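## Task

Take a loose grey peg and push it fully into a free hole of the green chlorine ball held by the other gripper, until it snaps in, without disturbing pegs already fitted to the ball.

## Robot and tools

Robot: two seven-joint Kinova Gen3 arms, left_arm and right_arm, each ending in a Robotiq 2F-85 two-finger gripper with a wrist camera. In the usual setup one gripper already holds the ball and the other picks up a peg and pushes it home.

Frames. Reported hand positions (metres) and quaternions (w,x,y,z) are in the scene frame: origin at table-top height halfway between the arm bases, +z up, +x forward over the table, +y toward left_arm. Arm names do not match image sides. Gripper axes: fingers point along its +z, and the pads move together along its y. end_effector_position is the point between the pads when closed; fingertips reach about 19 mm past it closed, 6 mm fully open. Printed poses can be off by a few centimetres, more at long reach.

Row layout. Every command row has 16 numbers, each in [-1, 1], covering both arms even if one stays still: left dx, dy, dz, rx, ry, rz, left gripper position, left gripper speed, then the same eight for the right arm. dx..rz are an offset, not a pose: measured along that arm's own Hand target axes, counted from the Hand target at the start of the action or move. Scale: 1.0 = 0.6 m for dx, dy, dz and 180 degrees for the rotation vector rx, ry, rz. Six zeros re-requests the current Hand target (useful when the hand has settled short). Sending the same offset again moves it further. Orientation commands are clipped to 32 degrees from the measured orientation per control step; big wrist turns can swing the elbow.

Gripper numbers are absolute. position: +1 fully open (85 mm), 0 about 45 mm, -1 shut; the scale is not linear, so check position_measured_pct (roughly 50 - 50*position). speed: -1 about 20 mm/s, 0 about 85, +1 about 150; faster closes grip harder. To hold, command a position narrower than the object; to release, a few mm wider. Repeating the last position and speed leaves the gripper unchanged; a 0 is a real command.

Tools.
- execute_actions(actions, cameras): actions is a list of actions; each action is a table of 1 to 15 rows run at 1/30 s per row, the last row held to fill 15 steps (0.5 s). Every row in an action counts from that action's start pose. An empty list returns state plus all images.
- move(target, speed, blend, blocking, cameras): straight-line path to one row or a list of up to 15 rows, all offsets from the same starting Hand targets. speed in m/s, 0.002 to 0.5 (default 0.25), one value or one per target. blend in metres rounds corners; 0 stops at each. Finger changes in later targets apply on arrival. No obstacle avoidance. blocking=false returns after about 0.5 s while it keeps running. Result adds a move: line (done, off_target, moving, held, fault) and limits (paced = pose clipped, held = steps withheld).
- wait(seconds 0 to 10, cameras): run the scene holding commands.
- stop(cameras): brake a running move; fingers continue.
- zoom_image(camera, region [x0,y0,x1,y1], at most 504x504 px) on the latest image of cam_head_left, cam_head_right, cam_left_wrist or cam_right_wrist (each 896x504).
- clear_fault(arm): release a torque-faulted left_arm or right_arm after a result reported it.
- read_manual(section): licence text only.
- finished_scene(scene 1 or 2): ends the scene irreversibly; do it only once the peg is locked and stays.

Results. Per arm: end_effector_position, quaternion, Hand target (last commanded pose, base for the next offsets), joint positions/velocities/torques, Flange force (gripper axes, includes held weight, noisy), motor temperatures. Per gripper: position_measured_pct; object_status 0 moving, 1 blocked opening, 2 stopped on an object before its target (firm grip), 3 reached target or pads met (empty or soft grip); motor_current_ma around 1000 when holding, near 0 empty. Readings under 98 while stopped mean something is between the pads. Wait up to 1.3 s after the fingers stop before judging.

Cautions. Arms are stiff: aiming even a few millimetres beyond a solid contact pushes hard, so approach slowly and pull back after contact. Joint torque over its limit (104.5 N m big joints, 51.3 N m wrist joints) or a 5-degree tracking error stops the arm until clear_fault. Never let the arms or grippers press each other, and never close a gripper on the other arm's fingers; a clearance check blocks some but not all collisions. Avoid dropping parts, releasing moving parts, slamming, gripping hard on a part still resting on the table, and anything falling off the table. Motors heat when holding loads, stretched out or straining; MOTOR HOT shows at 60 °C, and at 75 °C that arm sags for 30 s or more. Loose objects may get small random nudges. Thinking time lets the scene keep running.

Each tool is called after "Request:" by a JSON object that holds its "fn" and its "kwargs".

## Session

Request:
{"fn": "execute_actions", "kwargs": {"actions": []}}

Request:
{"fn": "zoom_image", "kwargs": {"camera": "cam_head_left", "region": [400, 400, 600, 504]}}

Request:
{"fn": "zoom_image", "kwargs": {"camera": "cam_head_right", "region": [400, 400, 600, 504]}}

Scene clock: 0.00 s.
left_arm: end_effector_position=(+0.3284, +0.0034, +0.1342) position_measured_pct=77.1 object_status=3 motor_current_ma=700 end_effector_quat_wxyz=(+0.381, +0.603, +0.576, -0.400) | right_arm: end_effector_position=(+0.4405, -0.4004, +0.2000) position_measured_pct=0.0 object_status=3 motor_current_ma=0 end_effector_quat_wxyz=(+0.000, +0.001, +1.000, +0.000)
Joint positions: left_arm=[2.699 -1.344 -1.958 2.089 -0.851 -0.058 0.884] | right_arm=[-0.055 0.432 0 1.657 0 1.053 1.516]
Joint velocities: within noise
Joint torques (N m): no reading
Motor temperatures (°C): left_arm=[25 28 22 25 32 35 35] | right_arm=[29 26 23 26 30 32 43]
Flange force (N): no reading
Hand target: left_arm +0.3284, +0.0034, +0.1342; +0.381, +0.603, +0.576, -0.400 | right_arm +0.4405, -0.4004, +0.2000; +0.000, +0.001, +1.000, +0.000
Tool commands: left_gripper/position=-0.662745 left_gripper/speed=+1.0 right_gripper/position=+1.0 right_gripper/speed=+1.0

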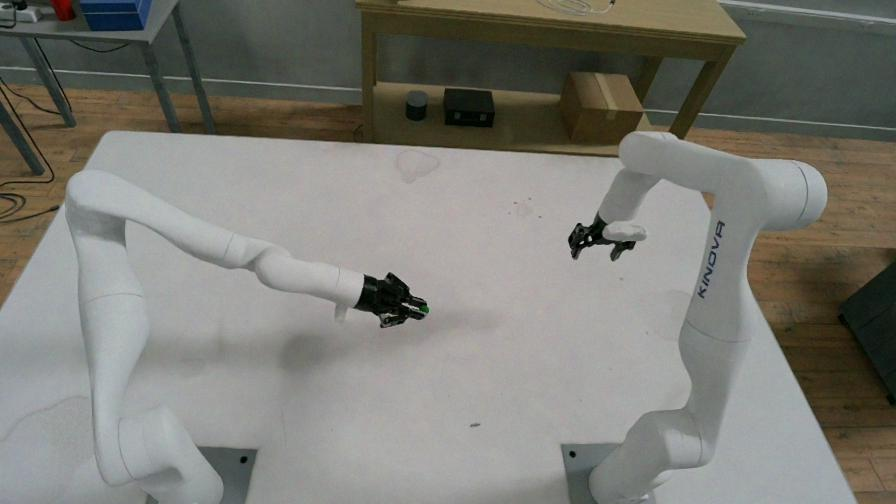

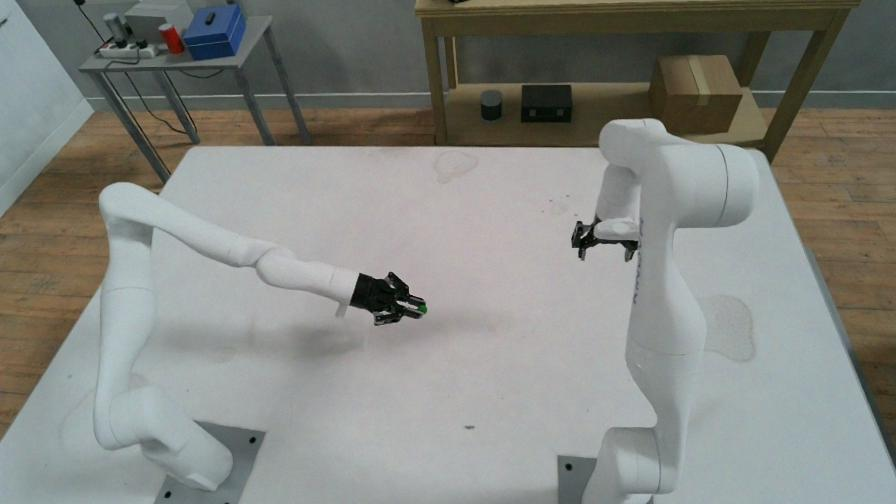

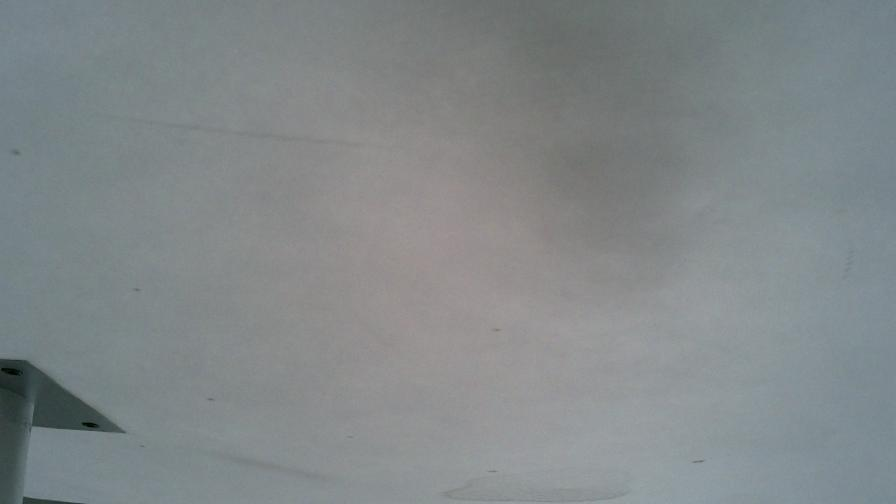

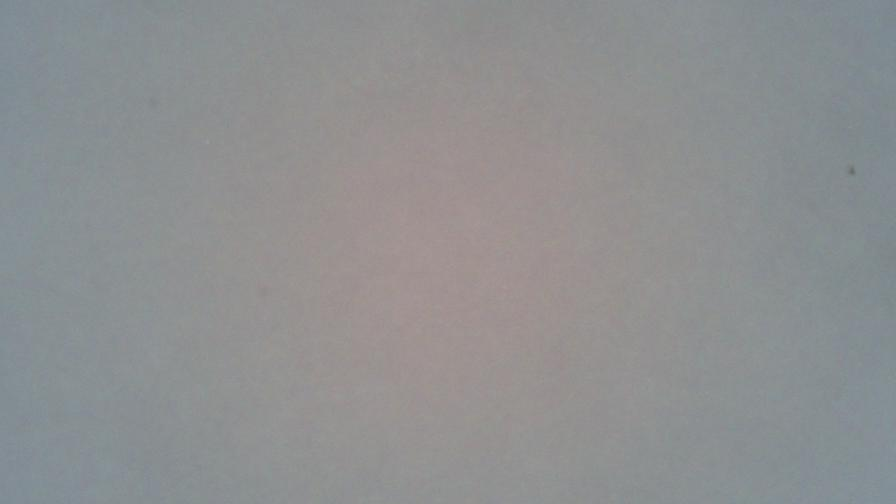

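Scaled by 2.520 from the camera's 896x504 image, which has a finer 1280x720 frame.

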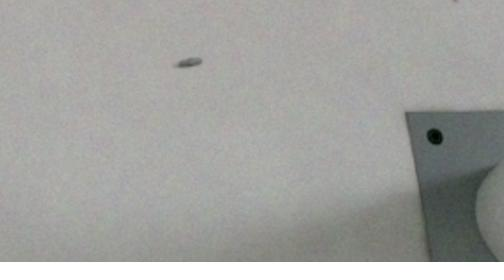

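Scaled by 2.520 from the camera's 896x504 image, which has a finer 1280x720 frame.

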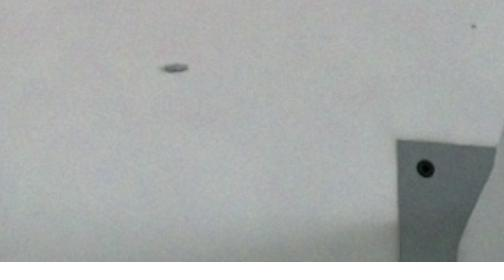

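Request:
{"fn": "move", "kwargs": {"target": [0,0,0,0,0,0,-0.662745,1,0.5083,0.4163,0.1,0,0,0.409,-0.6,1], "cameras": ["cam_right_wrist"]}}

Request:
{"fn": "zoom_image", "kwargs": {"camera": "cam_right_wrist", "region": [360, 244, 560, 444]}}

Scene clock: 26.87 s.
left_arm: end_effector_position=(+0.3284, +0.0034, +0.1342) position_measured_pct=77.1 object_status=3 motor_current_ma=700 end_effector_quat_wxyz=(+0.381, +0.603, +0.576, -0.400) | right_arm: end_effector_position=(+0.1362, -0.1498, +0.1400) position_measured_pct=80.1 object_status=3 motor_current_ma=0 end_effector_quat_wxyz=(+0.000, +0.600, +0.800, +0.000)
Joint positions: left_arm=[2.699 -1.344 -1.958 2.089 -0.851 -0.058 0.884] | right_arm=[-1.076 0.217 -0.064 2.244 0.022 0.681 -0.87]
Joint torques (N m): left_arm=[-1.49 14.19 9.18 1.74 -0.28 -2.53 0.09] | right_arm=[-1.29 -10.68 -1.28 -3.89 -0.08 -0.45 0.16]
Flange force (N): left_arm=[-2.8 6.6 5.0] | right_arm=[1.9 7.7 -3.3]
Hand target: left_arm +0.3284, +0.0034, +0.1342; +0.381, +0.603, +0.576, -0.400 | right_arm +0.1362, -0.1498, +0.1400; +0.000, +0.600, +0.800, +0.000
Off the commanded pose: left_arm 0.000 m, 0 deg | right_arm 0.000 m, 0 deg.
move: done
Images, in order (width x height): cam_right_wrist 896x504.

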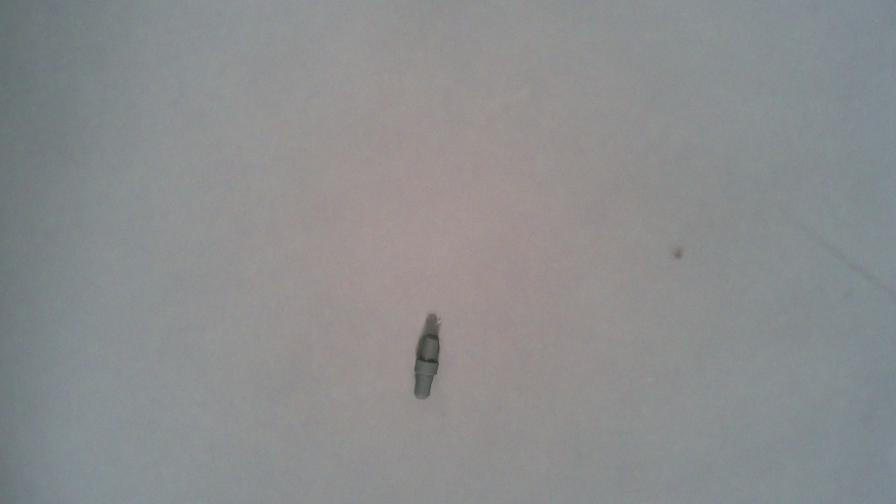

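Scaled by 2.520 from the camera's 896x504 image, which has a finer 1280x720 frame.

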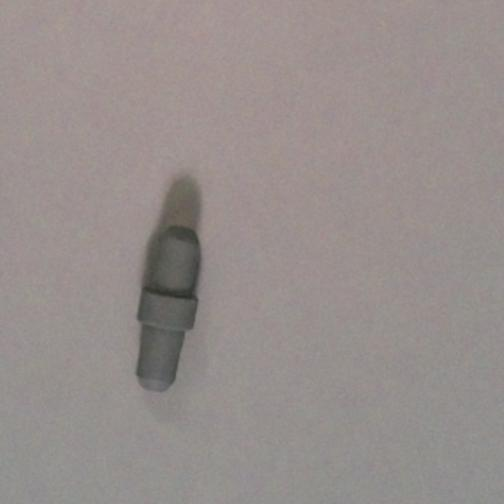

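Request:
{"fn": "move", "kwargs": {"target": [[0,0,0,0,0,0,-0.662745,1,0.0188,-0.015,0.15,0,0,0.0544,-0.6,1],[0,0,0,0,0,0,-0.662745,1,0.0188,-0.015,0.1963,0,0,0.0544,-0.6,1]], "speed": [0.15,0.05], "blend": [0.01,0]}}

Request:
{"fn": "move", "kwargs": {"target": [0,0,0,0,0,0,-0.662745,1,0,0,0.0015,0,0,0,-0.6,1], "speed": 0.01}}

Scene clock: 44.03 s.
left_arm: end_effector_position=(+0.3284, +0.0034, +0.1342) position_measured_pct=77.1 object_status=3 motor_current_ma=700 end_effector_quat_wxyz=(+0.381, +0.603, +0.576, -0.400) | right_arm: end_effector_position=(+0.1244, -0.1415, +0.0222) position_measured_pct=80.1 object_status=3 motor_current_ma=0 end_effector_quat_wxyz=(+0.000, +0.666, +0.746, +0.000)
Joint positions: left_arm=[2.699 -1.344 -1.958 2.089 -0.851 -0.058 0.884] | right_arm=[-1.17 0.561 -0.013 2.37 0.032 0.21 -1.098]
Joint torques (N m): left_arm=[-1.4 14.17 9.21 1.7 -0.27 -2.5 0.12] | right_arm=[-1.35 -13.31 -1.06 -0.15 -0.04 -0.42 0.17]
Flange force (N): left_arm=[-2.7 6.3 4.8] | right_arm=[3.7 7.5 -0.5]
Hand target: left_arm +0.3284, +0.0034, +0.1342; +0.381, +0.603, +0.576, -0.400 | right_arm +0.1244, -0.1415, +0.0222; +0.000, +0.666, +0.746, +0.000
Off the commanded pose: left_arm 0.000 m, 0 deg | right_arm 0.000 m, 0 deg.
move: done

Scene clock: 44.73 s.
left_arm: end_effector_position=(+0.3284, +0.0034, +0.1342) position_measured_pct=77.1 object_status=3 motor_current_ma=700 end_effector_quat_wxyz=(+0.381, +0.603, +0.576, -0.400) | right_arm: end_effector_position=(+0.1244, -0.1415, +0.0213) position_measured_pct=80.1 object_status=3 motor_current_ma=0 end_effector_quat_wxyz=(+0.000, +0.666, +0.746, +0.000)
Joint positions: left_arm=[2.699 -1.344 -1.958 2.089 -0.851 -0.058 0.884] | right_arm=[-1.171 0.564 -0.012 2.371 0.032 0.207 -1.098]
Joint torques (N m): left_arm=[-1.46 14.16 9.21 1.73 -0.3 -2.51 0.08] | right_arm=[-1.33 -13.44 -1.04 -0.14 -0.02 -0.44 0.16]
Flange force (N): left_arm=[-2.9 6.3 5.1] | right_arm=[3.7 7.5 -0.2]
Hand target: left_arm +0.3284, +0.0034, +0.1342; +0.381, +0.603, +0.576, -0.400 | right_arm +0.1244, -0.1415, +0.0213; +0.000, +0.666, +0.746, +0.000
Off the commanded pose: left_arm 0.000 m, 0 deg | right_arm 0.000 m, 0 deg.
move: done

Request:
{"fn": "move", "kwargs": {"target": [0,0,0,0,0,0,-0.662745,1,0,0,0.0007,0,0,0,-0.6,1], "speed": 0.01}}

Request:
{"fn": "move", "kwargs": {"target": [0,0,0,0,0,0,-0.662745,1,0,0,0.0006,0,0,0,-0.6,1], "speed": 0.01}}

Scene clock: 57.50 s.
left_arm: end_effector_position=(+0.3284, +0.0034, +0.1342) position_measured_pct=77.1 object_status=3 motor_current_ma=700 end_effector_quat_wxyz=(+0.381, +0.603, +0.576, -0.400) | right_arm: end_effector_position=(+0.1244, -0.1415, +0.0209) position_measured_pct=80.1 object_status=3 motor_current_ma=0 end_effector_quat_wxyz=(+0.000, +0.666, +0.746, +0.000)
Joint positions: left_arm=[2.699 -1.344 -1.958 2.089 -0.851 -0.058 0.884] | right_arm=[-1.171 0.566 -0.012 2.371 0.033 0.205 -1.098]
Joint torques (N m): left_arm=[-1.44 14.18 9.19 1.68 -0.29 -2.48 0.08] | right_arm=[-1.33 -13.42 -1.09 -0.15 -0.05 -0.44 0.17]
Flange force (N): left_arm=[-2.8 6.1 5.0] | right_arm=[3.7 7.5 -0.3]
Hand target: left_arm +0.3284, +0.0034, +0.1342; +0.381, +0.603, +0.576, -0.400 | right_arm +0.1244, -0.1415, +0.0209; +0.000, +0.666, +0.746, +0.000
Off the commanded pose: left_arm 0.000 m, 0 deg | right_arm 0.000 m, 0 deg.
move: done

Scene clock: 58.20 s.
left_arm: end_effector_position=(+0.3284, +0.0034, +0.1342) position_measured_pct=77.1 object_status=3 motor_current_ma=700 end_effector_quat_wxyz=(+0.381, +0.603, +0.576, -0.400) | right_arm: end_effector_position=(+0.1244, -0.1415, +0.0205) position_measured_pct=80.1 object_status=3 motor_current_ma=0 end_effector_quat_wxyz=(+0.000, +0.666, +0.746, +0.000)
Joint positions: left_arm=[2.699 -1.344 -1.958 2.089 -0.851 -0.058 0.884] | right_arm=[-1.171 0.567 -0.012 2.371 0.033 0.204 -1.098]
Joint torques (N m): left_arm=[-1.36 14.18 9.22 1.7 -0.27 -2.49 0.12] | right_arm=[-1.34 -13.41 -1.06 -0.12 -0.08 -0.45 0.16]
Flange force (N): left_arm=[-2.6 6.2 4.8] | right_arm=[3.7 7.6 -0.3]
Hand target: left_arm +0.3284, +0.0034, +0.1342; +0.381, +0.603, +0.576, -0.400 | right_arm +0.1244, -0.1415, +0.0205; +0.000, +0.666, +0.746, +0.000
Off the commanded pose: left_arm 0.000 m, 0 deg | right_arm 0.000 m, 0 deg.
move: done

Request:
{"fn": "move", "kwargs": {"target": [0,0,0,0,0,0,-0.662745,1,0,0,0,0,0,0,-1,-1]}}

Request:
{"fn": "wait", "kwargs": {"seconds": 0.7}}

Request:
{"fn": "move", "kwargs": {"target": [0,0,0,0,0,0,-0.662745,1,0,0,-0.1667,0,0,0,-1,-1], "speed": 0.12, "cameras": ["cam_right_wrist"]}}

Request:
{"fn": "zoom_image", "kwargs": {"camera": "cam_right_wrist", "region": [400, 424, 500, 504]}}

Scene clock: 66.30 s.
left_arm: end_effector_position=(+0.3284, +0.0034, +0.1342) position_measured_pct=77.1 object_status=3 motor_current_ma=700 end_effector_quat_wxyz=(+0.381, +0.603, +0.576, -0.400) | right_arm: end_effector_position=(+0.1244, -0.1415, +0.0205) position_measured_pct=96.5 object_status=0 motor_current_ma=1000 end_effector_quat_wxyz=(+0.000, +0.666, +0.746, +0.000)
Joint positions: left_arm=[2.699 -1.344 -1.958 2.089 -0.851 -0.058 0.884] | right_arm=[-1.171 0.567 -0.012 2.371 0.033 0.204 -1.098]
Joint torques (N m): left_arm=[-1.45 14.16 9.22 1.7 -0.26 -2.49 0.09] | right_arm=[-1.46 -12.81 -1.22 -0.42 -0.07 -0.64 0.14]
Flange force (N): left_arm=[-2.7 6.1 5.1] | right_arm=[2.7 7.4 -2.9]
Hand target: left_arm +0.3284, +0.0034, +0.1342; +0.381, +0.603, +0.576, -0.400 | right_arm +0.1244, -0.1415, +0.0205; +0.000, +0.666, +0.746, +0.000
Off the commanded pose: left_arm 0.000 m, 0 deg | right_arm 0.000 m, 0 deg.
move: done

Scene clock: 67.00 s.
left_arm: end_effector_position=(+0.3284, +0.0034, +0.1342) position_measured_pct=77.1 object_status=3 motor_current_ma=700 end_effector_quat_wxyz=(+0.381, +0.603, +0.576, -0.400) | right_arm: end_effector_position=(+0.1244, -0.1415, +0.0205) position_measured_pct=96.5 object_status=2 motor_current_ma=1000 end_effector_quat_wxyz=(+0.000, +0.666, +0.746, +0.000)
Joint positions: left_arm=[2.699 -1.344 -1.958 2.089 -0.851 -0.058 0.884] | right_arm=[-1.171 0.567 -0.012 2.371 0.033 0.204 -1.098]
Joint torques (N m): left_arm=[-1.37 14.16 9.13 1.68 -0.25 -2.52 0.14] | right_arm=[-1.46 -12.82 -1.24 -0.35 -0.08 -0.68 0.14]
Flange force (N): left_arm=[-2.7 6.6 4.5] | right_arm=[3.0 7.6 -3.1]
Hand target: left_arm +0.3284, +0.0034, +0.1342; +0.381, +0.603, +0.576, -0.400 | right_arm +0.1244, -0.1415, +0.0205; +0.000, +0.666, +0.746, +0.000
Tool commands: left_gripper/position=-0.662745 left_gripper/speed=+1.0 right_gripper/position=-1.0 right_gripper/speed=-1.0
Off the commanded pose: left_arm 0.000 m, 0 deg | right_arm 0.000 m, 0 deg.
wait: 0.70 s; at rest by 0.17 s

Scene clock: 68.23 s.
left_arm: end_effector_position=(+0.3284, +0.0034, +0.1342) position_measured_pct=77.1 object_status=3 motor_current_ma=700 end_effector_quat_wxyz=(+0.381, +0.603, +0.576, -0.400) | right_arm: end_effector_position=(+0.1244, -0.1415, +0.1206) position_measured_pct=96.5 object_status=2 motor_current_ma=1000 end_effector_quat_wxyz=(+0.000, +0.666, +0.746, +0.000)
Joint positions: left_arm=[2.699 -1.344 -1.958 2.089 -0.851 -0.058 0.884] | right_arm=[-1.159 0.267 -0.025 2.271 0.012 0.604 -1.078]
Joint torques (N m): left_arm=[-1.45 14.12 9.23 1.74 -0.31 -2.52 0.09] | right_arm=[-1.36 -11.15 -1.23 -3.41 -0.05 -0.43 0.18]
Flange force (N): left_arm=[-2.9 6.2 5.1] | right_arm=[3.5 7.2 -2.6]
Hand target: left_arm +0.3284, +0.0034, +0.1342; +0.381, +0.603, +0.576, -0.400 | right_arm +0.1244, -0.1415, +0.1206; +0.000, +0.666, +0.746, +0.000
Off the commanded pose: left_arm 0.000 m, 0 deg | right_arm 0.000 m, 0 deg.
move: done
Images, in order (width x height): cam_right_wrist 896x504.

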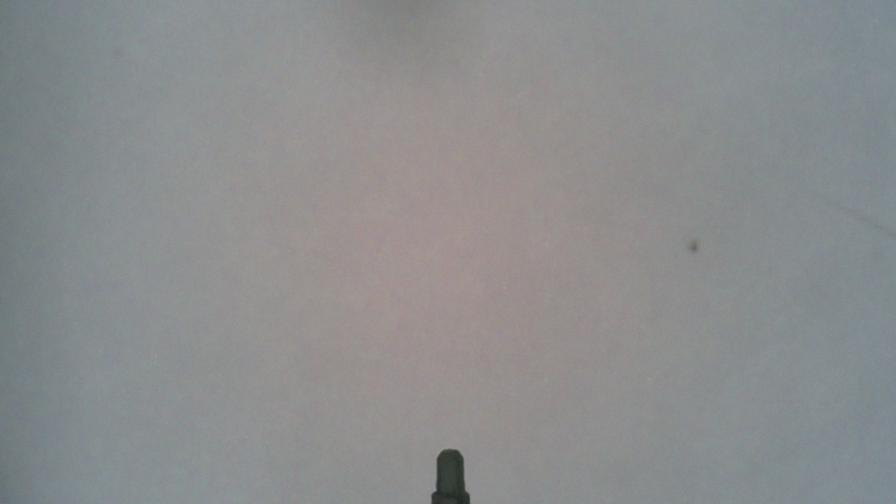

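Scaled by 5.040 from the camera's 896x504 image, which has a finer 1280x720 frame.

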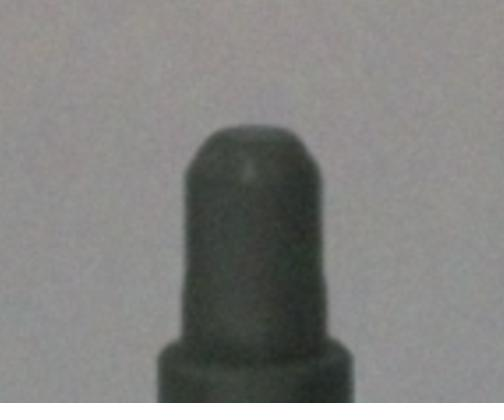

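Request:
{"fn": "move", "kwargs": {"target": [0,0,0,0,0,0,-0.662745,1,0.0087,0.3442,0.0777,-0.0283,0.4995,0.0283,-1,-1], "cameras": ["cam_right_wrist","cam_head_left"]}}

Request:
{"fn": "zoom_image", "kwargs": {"camera": "cam_right_wrist", "region": [360, 160, 540, 320]}}

Scene clock: 101.63 s.
left_arm: end_effector_position=(+0.3284, +0.0034, +0.1342) position_measured_pct=77.1 object_status=3 motor_current_ma=700 end_effector_quat_wxyz=(+0.381, +0.603, +0.576, -0.400) | right_arm: end_effector_position=(+0.3290, -0.1132, +0.0739) position_measured_pct=96.5 object_status=2 motor_current_ma=1000 end_effector_quat_wxyz=(+0.500, -0.500, -0.500, -0.500)
Joint positions: left_arm=[2.699 -1.344 -1.958 2.089 -0.851 -0.058 0.884] | right_arm=[0.882 1.899 -1.167 2.002 -0.052 0.391 0.562]
Joint torques (N m): left_arm=[-1.46 14.18 9.15 1.69 -0.31 -2.48 0.07] | right_arm=[-1.31 -12.77 -9.59 7.36 -1.01 1.22 0.16]
Flange force (N): left_arm=[-2.9 6.2 5.0] | right_arm=[-5.9 3.2 -4.6]
Hand target: left_arm +0.3284, +0.0034, +0.1342; +0.381, +0.603, +0.576, -0.400 | right_arm +0.3290, -0.1132, +0.0739; +0.500, -0.500, -0.500, -0.500
Off the commanded pose: left_arm 0.000 m, 0 deg | right_arm 0.000 m, 0 deg.
move: done
Images, in order (width x height): cam_head_left 896x504, cam_right_wrist 896x504.

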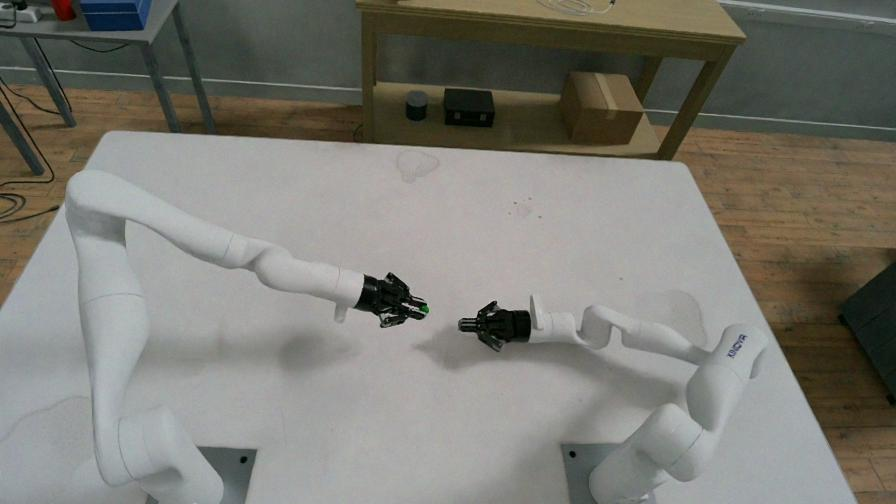

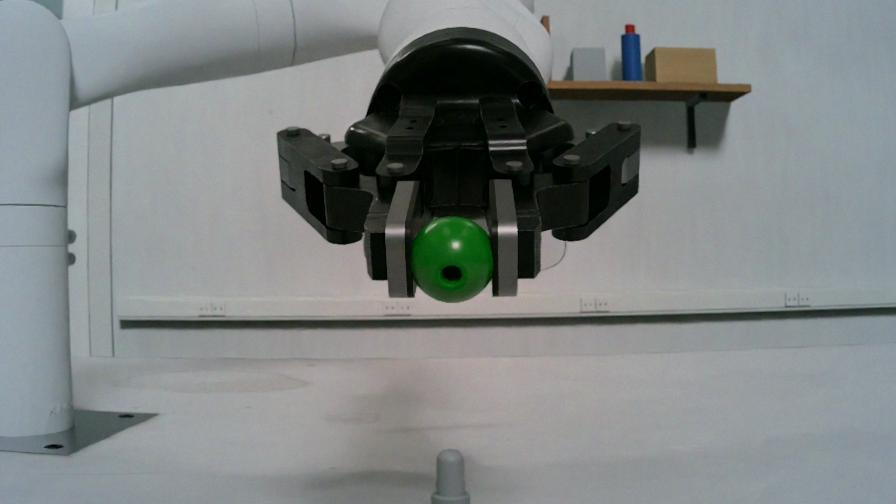

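Scaled by 2.800 from the camera's 896x504 image, which has a finer 1280x720 frame.

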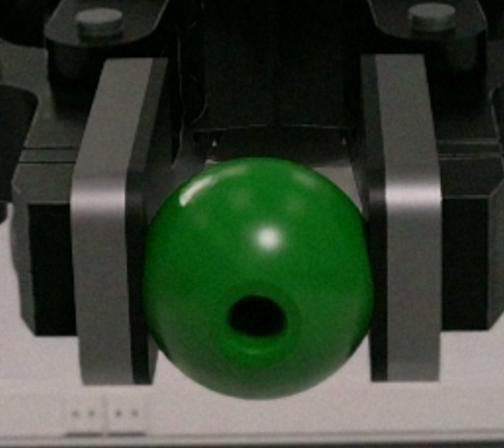

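Request:
{"fn": "move", "kwargs": {"target": [[0,0,0,0,0,0,-0.662745,1,0.0785,-0.0017,0.0503,-0.0062,-0.3835,0.0091,-1,-1],[0,0,0,0,0,0,-0.662745,1,0.0963,-0.0007,0.097,-0.0062,-0.3835,0.0091,-1,-1]], "speed": [0.2,0.05], "cameras": ["all"]}}

Request:
{"fn": "zoom_image", "kwargs": {"camera": "cam_head_left", "region": [410, 290, 452, 325]}}

Request:
{"fn": "zoom_image", "kwargs": {"camera": "cam_right_wrist", "region": [370, 354, 530, 504]}}

Request:
{"fn": "zoom_image", "kwargs": {"camera": "cam_head_right", "region": [400, 285, 460, 335]}}

Scene clock: 140.50 s.
left_arm: end_effector_position=(+0.3284, +0.0034, +0.1342) position_measured_pct=77.1 object_status=3 motor_current_ma=700 end_effector_quat_wxyz=(+0.381, +0.603, +0.576, -0.400) | right_arm: end_effector_position=(+0.3287, -0.0550, +0.1317) position_measured_pct=96.5 object_status=2 motor_current_ma=1000 end_effector_quat_wxyz=(-0.131, +0.707, +0.684, +0.127)
Joint positions: left_arm=[2.699 -1.344 -1.958 2.089 -0.851 -0.058 0.884] | right_arm=[-0.454 0.507 -0.295 1.906 -0.276 0.526 -0.503]
Joint torques (N m): left_arm=[-1.4 14.24 9.17 1.72 -0.29 -2.52 0.08] | right_arm=[-1.41 -16.88 -2.68 -5.02 -0.55 -0.88 0.14]
Flange force (N): left_arm=[-2.7 6.7 4.7] | right_arm=[2.5 8.1 -1.3]
Hand target: left_arm +0.3284, +0.0034, +0.1342; +0.381, +0.603, +0.576, -0.400 | right_arm +0.3287, -0.0550, +0.1317; -0.131, +0.707, +0.684, +0.127
Off the commanded pose: left_arm 0.000 m, 0 deg | right_arm 0.000 m, 0 deg.
move: done

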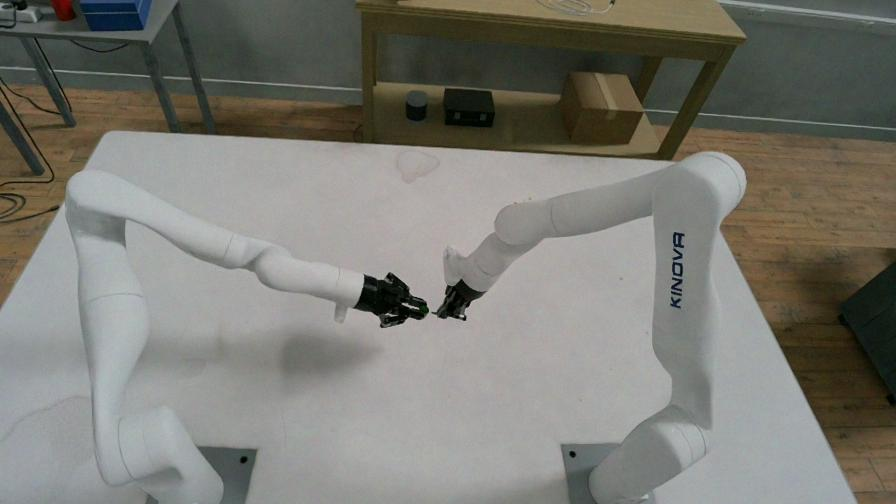

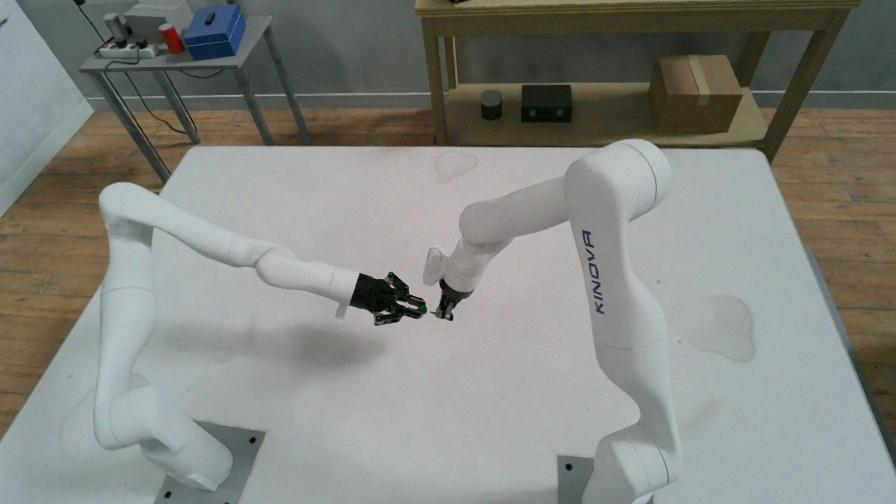

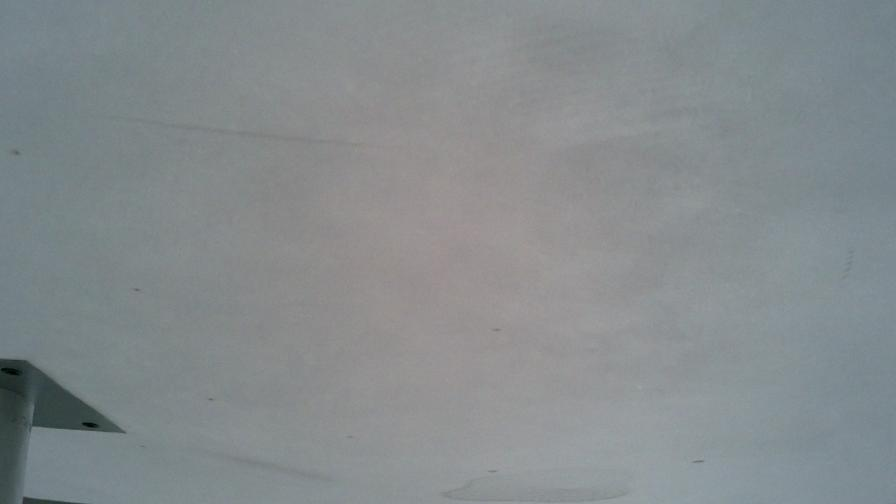

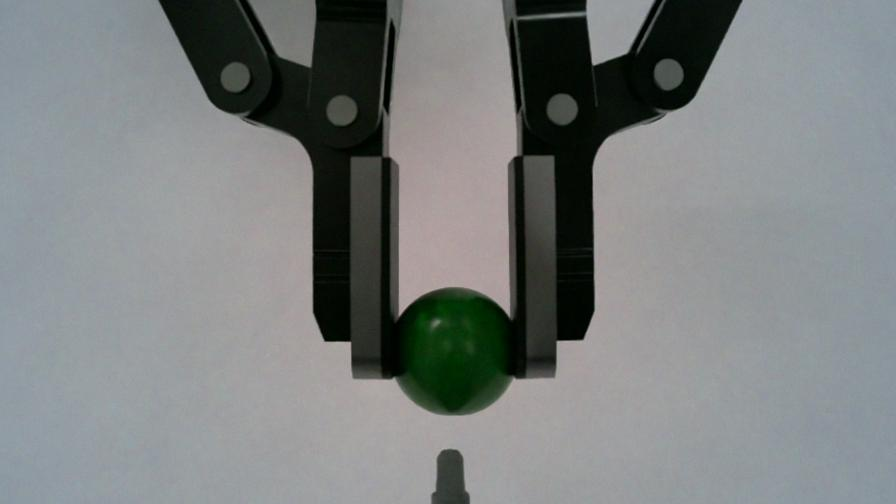

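Scaled by 12.000 from the camera's 896x504 image, which has a finer 1280x720 frame.

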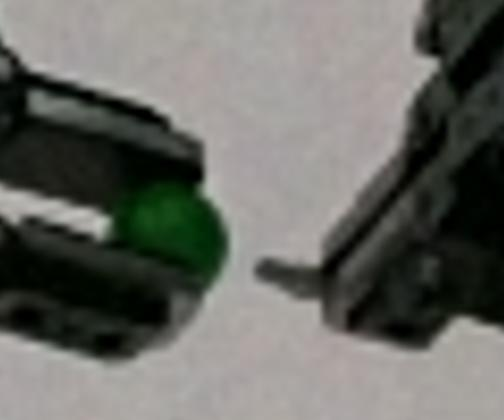

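Scaled by 3.150 from the camera's 896x504 image, which has a finer 1280x720 frame.

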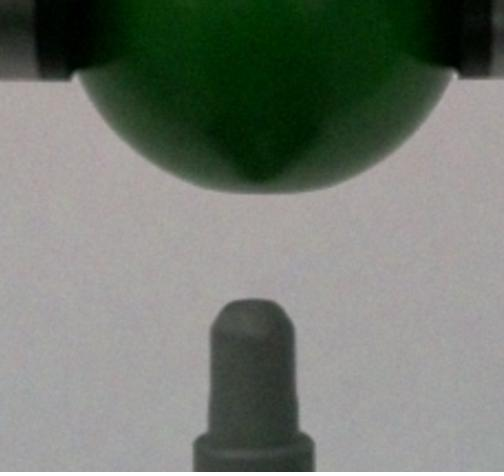

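Scaled by 8.400 from the camera's 896x504 image, which has a finer 1280x720 frame.

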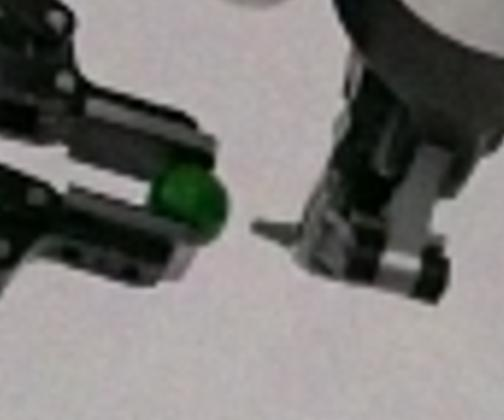

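Request:
{"fn": "move", "kwargs": {"target": [0,0,0,0,0,0,-0.662745,1,0.0092,0.0012,0,0,0,0,-1,-1], "speed": 0.03, "cameras": ["cam_right_wrist","cam_head_left"]}}

Request:
{"fn": "zoom_image", "kwargs": {"camera": "cam_right_wrist", "region": [370, 354, 530, 504]}}

Request:
{"fn": "zoom_image", "kwargs": {"camera": "cam_head_left", "region": [410, 290, 452, 325]}}

Request:
{"fn": "move", "kwargs": {"target": [0,0,0,0,0,0,-0.662745,1,0.0012,0,0,0,0,0,-1,-1], "speed": 0.01}}

Request:
{"fn": "move", "kwargs": {"target": [0,0,0,0,0,0,-0.662745,1,0.0012,0,0,0,0,0,-1,-1], "speed": 0.01}}

Scene clock: 158.60 s.
left_arm: end_effector_position=(+0.3284, +0.0034, +0.1342) position_measured_pct=77.1 object_status=3 motor_current_ma=700 end_effector_quat_wxyz=(+0.381, +0.603, +0.576, -0.400) | right_arm: end_effector_position=(+0.3296, -0.0498, +0.1337) position_measured_pct=96.5 object_status=2 motor_current_ma=1000 end_effector_quat_wxyz=(-0.131, +0.707, +0.684, +0.127)
Joint positions: left_arm=[2.699 -1.344 -1.958 2.089 -0.851 -0.058 0.884] | right_arm=[-0.467 0.509 -0.289 1.892 -0.272 0.535 -0.516]
Joint torques (N m): left_arm=[-1.43 14.15 9.2 1.71 -0.23 -2.51 0.12] | right_arm=[-1.3 -16.98 -2.67 -5.02 -0.55 -0.89 0.15]
Flange force (N): left_arm=[-2.7 6.3 4.9] | right_arm=[3.1 8.1 -1.3]
Hand target: left_arm +0.3284, +0.0034, +0.1342; +0.381, +0.603, +0.576, -0.400 | right_arm +0.3296, -0.0498, +0.1337; -0.131, +0.707, +0.684, +0.127
Off the commanded pose: left_arm 0.000 m, 0 deg | right_arm 0.000 m, 0 deg.
move: done
Images, in order (width x height): cam_head_left 896x504, cam_right_wrist 896x504.

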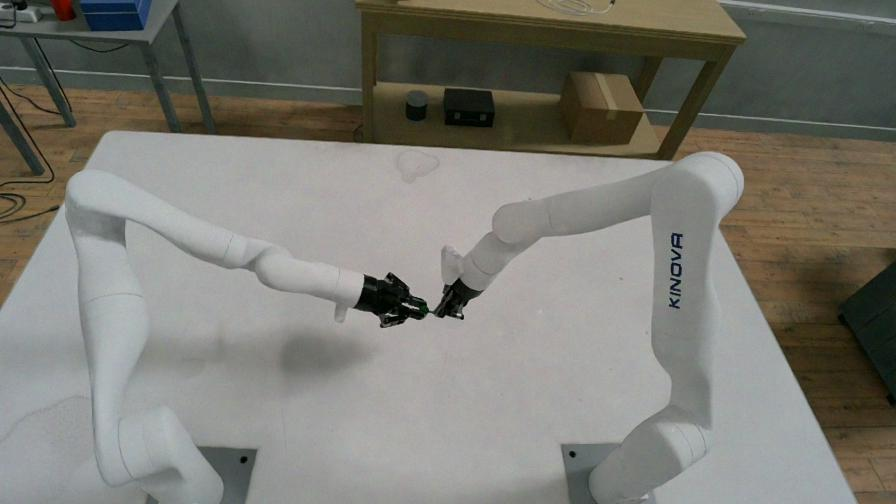

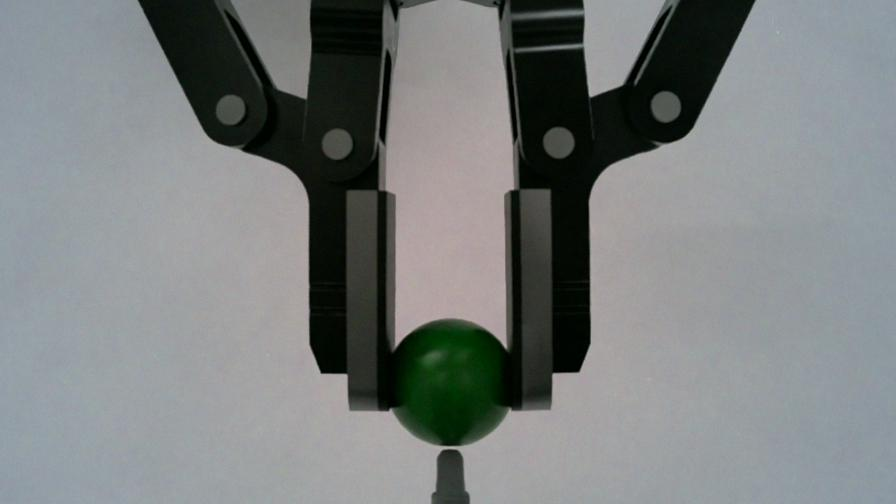

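Scaled by 3.150 from the camera's 896x504 image, which has a finer 1280x720 frame.

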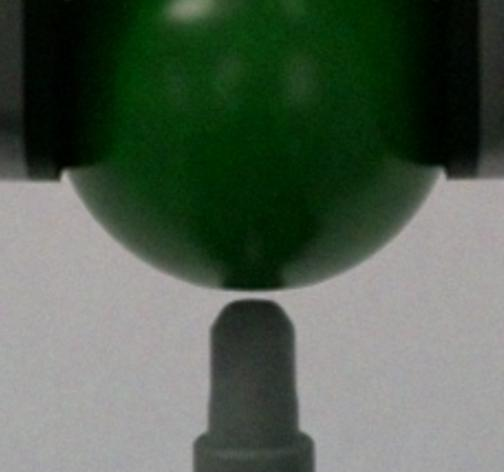

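Scaled by 12.000 from the camera's 896x504 image, which has a finer 1280x720 frame.

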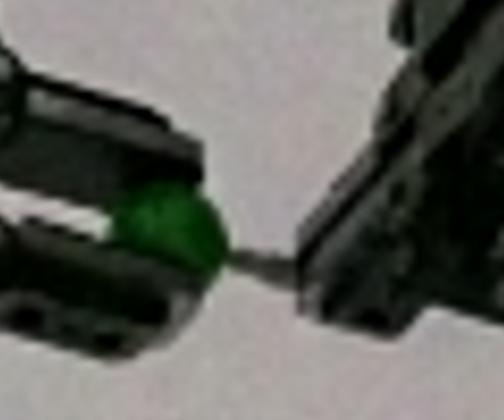

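Scene clock: 159.30 s.
left_arm: end_effector_position=(+0.3284, +0.0034, +0.1342) position_measured_pct=77.1 object_status=3 motor_current_ma=700 end_effector_quat_wxyz=(+0.381, +0.603, +0.576, -0.400) | right_arm: end_effector_position=(+0.3296, -0.0492, +0.1340) position_measured_pct=96.5 object_status=2 motor_current_ma=1000 end_effector_quat_wxyz=(-0.131, +0.707, +0.684, +0.127)
Joint positions: left_arm=[2.699 -1.344 -1.958 2.089 -0.851 -0.058 0.884] | right_arm=[-0.469 0.509 -0.288 1.89 -0.272 0.536 -0.518]
Joint torques (N m): left_arm=[-1.43 14.19 9.24 1.71 -0.29 -2.5 0.08] | right_arm=[-1.36 -17.05 -2.64 -5.06 -0.55 -0.88 0.16]
Flange force (N): left_arm=[-2.7 6.2 5.0] | right_arm=[2.9 8.1 -1.2]
Hand target: left_arm +0.3284, +0.0034, +0.1342; +0.381, +0.603, +0.576, -0.400 | right_arm +0.3296, -0.0492, +0.1340; -0.131, +0.707, +0.684, +0.127
Off the commanded pose: left_arm 0.000 m, 0 deg | right_arm 0.000 m, 0 deg.
move: done

Scene clock: 160.00 s.
left_arm: end_effector_position=(+0.3284, +0.0034, +0.1342) position_measured_pct=77.1 object_status=3 motor_current_ma=700 end_effector_quat_wxyz=(+0.381, +0.603, +0.576, -0.400) | right_arm: end_effector_position=(+0.3296, -0.0485, +0.1342) position_measured_pct=96.5 object_status=2 motor_current_ma=1000 end_effector_quat_wxyz=(-0.131, +0.707, +0.684, +0.127)
Joint positions: left_arm=[2.699 -1.344 -1.958 2.089 -0.851 -0.058 0.884] | right_arm=[-0.471 0.51 -0.288 1.888 -0.271 0.537 -0.52]
Joint torques (N m): left_arm=[-0.6 13.93 9.28 1.37 -0.29 -2.62 0.09] | right_arm=[-2.36 -17.72 -3.8 -6.22 -1.02 -1.28 0.19]
Flange force (N): left_arm=[-2.5 5.8 1.9] | right_arm=[0.0 8.3 -1.2]
Hand target: left_arm +0.3284, +0.0034, +0.1342; +0.381, +0.603, +0.576, -0.400 | right_arm +0.3296, -0.0485, +0.1342; -0.131, +0.707, +0.684, +0.127
Off the commanded pose: left_arm 0.000 m, 0 deg | right_arm 0.000 m, 0 deg.
move: done

Request:
{"fn": "move", "kwargs": {"target": [0,0,0,0,0,0,-0.662745,1,0.0012,0,0,0,0,0,-1,-1], "speed": 0.01, "cameras": ["cam_right_wrist","cam_head_left"]}}

Request:
{"fn": "zoom_image", "kwargs": {"camera": "cam_right_wrist", "region": [400, 424, 500, 504]}}

Request:
{"fn": "zoom_image", "kwargs": {"camera": "cam_head_left", "region": [410, 290, 452, 325]}}

Scene clock: 167.37 s.
left_arm: end_effector_position=(+0.3284, +0.0034, +0.1342) position_measured_pct=77.1 object_status=3 motor_current_ma=700 end_effector_quat_wxyz=(+0.381, +0.603, +0.576, -0.400) | right_arm: end_effector_position=(+0.3296, -0.0478, +0.1345) position_measured_pct=96.5 object_status=2 motor_current_ma=1000 end_effector_quat_wxyz=(-0.131, +0.707, +0.684, +0.127)
Joint positions: left_arm=[2.699 -1.344 -1.958 2.089 -0.851 -0.058 0.884] | right_arm=[-0.473 0.51 -0.287 1.887 -0.271 0.538 -0.522]
Joint torques (N m): left_arm=[1.68 13.1 9.4 1.08 -0.31 -2.76 0.07] | right_arm=[-4.56 -19.32 -6.33 -8.96 -2.02 -2.28 0.18]
Flange force (N): left_arm=[-2.4 5.5 -5.3] | right_arm=[-6.8 8.7 -1.2]
Hand target: left_arm +0.3284, +0.0034, +0.1342; +0.381, +0.603, +0.576, -0.400 | right_arm +0.3296, -0.0478, +0.1345; -0.131, +0.707, +0.684, +0.127
Off the commanded pose: left_arm 0.000 m, 0 deg | right_arm 0.000 m, 0 deg.
move: done
Images, in order (width x height): cam_head_left 896x504, cam_right_wrist 896x504.

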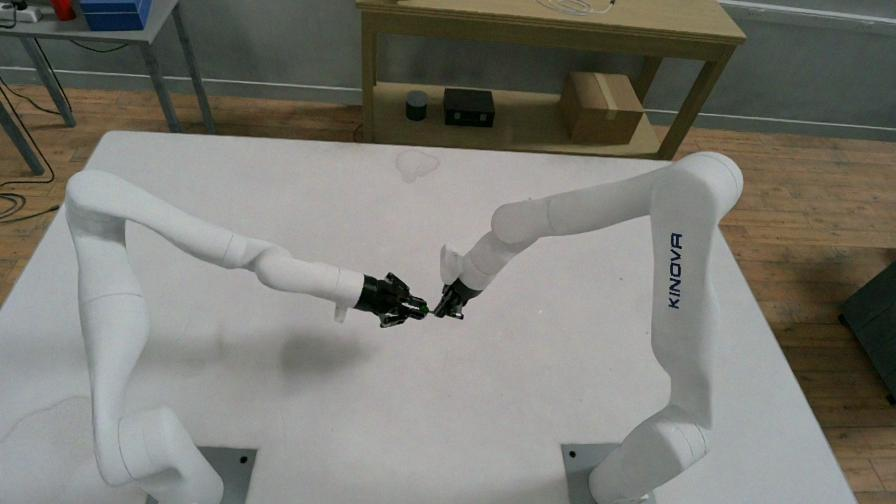

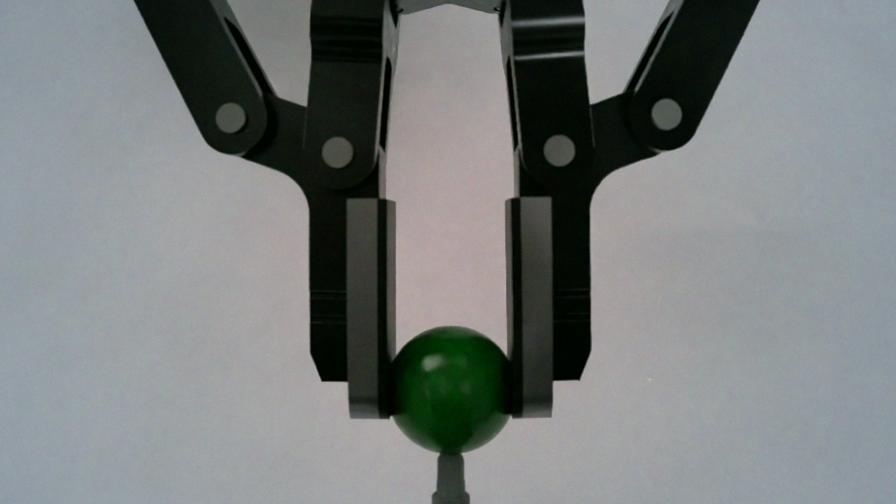

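Scaled by 5.040 from the camera's 896x504 image, which has a finer 1280x720 frame.

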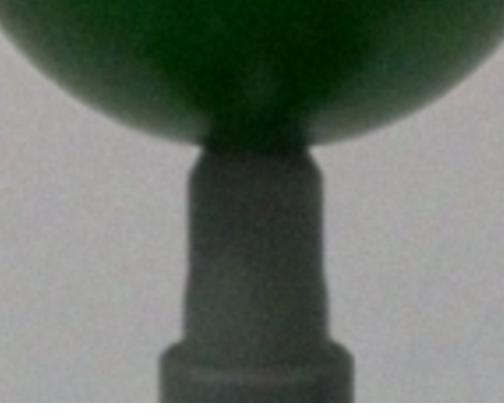

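Scaled by 12.000 from the camera's 896x504 image, which has a finer 1280x720 frame.

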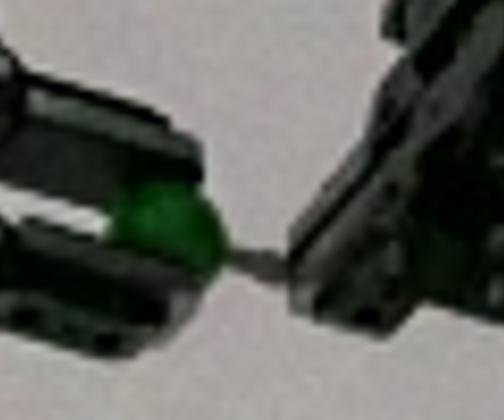

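Request:
{"fn": "move", "kwargs": {"target": [[0,0,0,0,0,0,-0.662745,1,-0.003,0,0,0,0,0,-1,-1],[0,0,0,0,0,0,-0.662745,1,-0.003,0,-0.0013,0,0,0,-1,-1],[0,0,0,0,0,0,-0.662745,1,0,0,-0.0013,0,0,0,-1,-1]], "speed": 0.02}}

Scene clock: 183.70 s.
left_arm: end_effector_position=(+0.3284, +0.0034, +0.1342) position_measured_pct=77.1 object_status=3 motor_current_ma=700 end_effector_quat_wxyz=(+0.381, +0.603, +0.576, -0.400) | right_arm: end_effector_position=(+0.3296, -0.0482, +0.1352) position_measured_pct=96.5 object_status=2 motor_current_ma=1000 end_effector_quat_wxyz=(-0.131, +0.707, +0.684, +0.127)
Joint positions: left_arm=[2.699 -1.344 -1.958 2.089 -0.851 -0.058 0.884] | right_arm=[-0.472 0.508 -0.287 1.886 -0.271 0.54 -0.522]
Joint torques (N m): left_arm=[1.86 13.16 9.43 1.72 -0.28 -2.55 0.1] | right_arm=[-4.12 -19.35 -5.74 -9.29 -1.92 -2.48 0.26]
Flange force (N): left_arm=[-2.1 6.8 -4.7] | right_arm=[-6.6 7.5 -1.2]
Hand target: left_arm +0.3284, +0.0034, +0.1342; +0.381, +0.603, +0.576, -0.400 | right_arm +0.3296, -0.0481, +0.1352; -0.131, +0.707, +0.684, +0.127
Off the commanded pose: left_arm 0.000 m, 0 deg | right_arm 0.000 m, 0 deg.
move: done

Request:
{"fn": "move", "kwargs": {"target": [[0,0,0,0,0,0,-0.662745,1,-0.003,0,0,0,0,0,-1,-1],[0,0,0,0,0,0,-0.662745,1,-0.003,0,0.0025,0,0,0,-1,-1],[0,0,0,0,0,0,-0.662745,1,0,0,0.0025,0,0,0,-1,-1]], "speed": 0.02}}

Scene clock: 194.67 s.
left_arm: end_effector_position=(+0.3284, +0.0034, +0.1342) position_measured_pct=77.1 object_status=3 motor_current_ma=700 end_effector_quat_wxyz=(+0.381, +0.603, +0.576, -0.400) | right_arm: end_effector_position=(+0.3296, -0.0476, +0.1338) position_measured_pct=96.5 object_status=2 motor_current_ma=1000 end_effector_quat_wxyz=(-0.131, +0.707, +0.684, +0.127)
Joint positions: left_arm=[2.699 -1.344 -1.958 2.089 -0.851 -0.058 0.884] | right_arm=[-0.473 0.511 -0.287 1.887 -0.27 0.536 -0.522]
Joint torques (N m): left_arm=[-1.29 13.88 8.57 1.82 -0.28 -2.28 0.08] | right_arm=[-1.47 -17.77 -2.8 -5.55 -0.63 -1.06 0.15]
Flange force (N): left_arm=[-4.0 6.7 4.0] | right_arm=[2.2 8.3 -0.2]
Hand target: left_arm +0.3284, +0.0034, +0.1342; +0.381, +0.603, +0.576, -0.400 | right_arm +0.3296, -0.0476, +0.1338; -0.131, +0.707, +0.684, +0.127
Off the commanded pose: left_arm 0.000 m, 0 deg | right_arm 0.000 m, 0 deg.
move: done

Request:
{"fn": "move", "kwargs": {"target": [0,0,0,0,0,0,-0.662745,1,0.003,0,0.0007,0,0,0,-1,-1], "speed": 0.015}}

Request:
{"fn": "move", "kwargs": {"target": [0,0,0,0,0,0,-0.662745,1,0.0025,0,0,0,0,0,-1,-1], "speed": 0.015, "cameras": ["cam_right_wrist"]}}

Request:
{"fn": "zoom_image", "kwargs": {"camera": "cam_right_wrist", "region": [400, 424, 500, 504]}}

Scene clock: 203.50 s.
left_arm: end_effector_position=(+0.3284, +0.0034, +0.1342) position_measured_pct=77.1 object_status=3 motor_current_ma=700 end_effector_quat_wxyz=(+0.381, +0.603, +0.576, -0.400) | right_arm: end_effector_position=(+0.3297, -0.0457, +0.1341) position_measured_pct=96.5 object_status=2 motor_current_ma=1000 end_effector_quat_wxyz=(-0.131, +0.707, +0.684, +0.127)
Joint positions: left_arm=[2.699 -1.344 -1.958 2.089 -0.851 -0.058 0.884] | right_arm=[-0.478 0.513 -0.286 1.883 -0.269 0.537 -0.526]
Joint torques (N m): left_arm=[-1.75 14 8.21 1.46 -0.27 -2.16 0.08] | right_arm=[-1.45 -17.84 -2.93 -5.32 -0.63 -0.8 0.19]
Flange force (N): left_arm=[-4.5 5.9 4.7] | right_arm=[2.7 8.5 0.5]
Hand target: left_arm +0.3284, +0.0034, +0.1342; +0.381, +0.603, +0.576, -0.400 | right_arm +0.3297, -0.0457, +0.1341; -0.131, +0.707, +0.684, +0.127
Off the commanded pose: left_arm 0.000 m, 0 deg | right_arm 0.000 m, 0 deg.
move: done

Scene clock: 204.20 s.
left_arm: end_effector_position=(+0.3284, +0.0034, +0.1342) position_measured_pct=77.1 object_status=3 motor_current_ma=700 end_effector_quat_wxyz=(+0.381, +0.603, +0.576, -0.400) | right_arm: end_effector_position=(+0.3297, -0.0443, +0.1346) position_measured_pct=96.5 object_status=2 motor_current_ma=1000 end_effector_quat_wxyz=(-0.131, +0.707, +0.684, +0.127)
Joint positions: left_arm=[2.699 -1.344 -1.958 2.089 -0.851 -0.058 0.884] | right_arm=[-0.482 0.513 -0.284 1.88 -0.268 0.539 -0.53]
Joint torques (N m): left_arm=[-1.86 13.96 8.09 1.29 -0.27 -2.12 0.07] | right_arm=[-1.52 -18.01 -2.97 -5.38 -0.69 -0.79 0.18]
Flange force (N): left_arm=[-4.8 5.2 4.7] | right_arm=[2.5 8.7 0.8]
Hand target: left_arm +0.3284, +0.0034, +0.1342; +0.381, +0.603, +0.576, -0.400 | right_arm +0.3297, -0.0443, +0.1346; -0.131, +0.707, +0.684, +0.127
Off the commanded pose: left_arm 0.000 m, 0 deg | right_arm 0.000 m, 0 deg.
move: done
Images, in order (width x height): cam_right_wrist 896x504.

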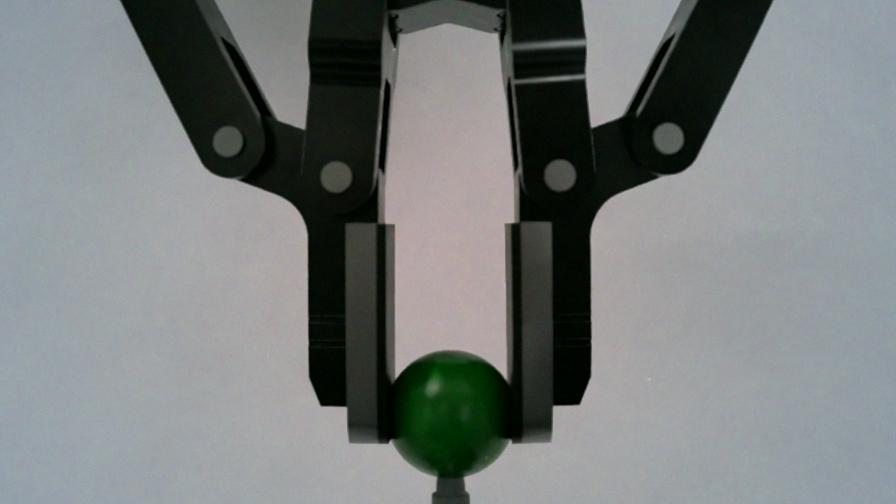

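Scaled by 5.040 from the camera's 896x504 image, which has a finer 1280x720 frame.

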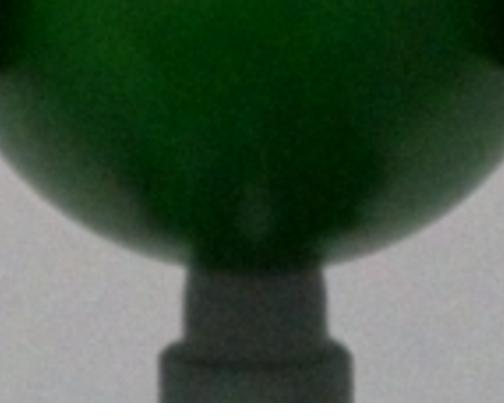

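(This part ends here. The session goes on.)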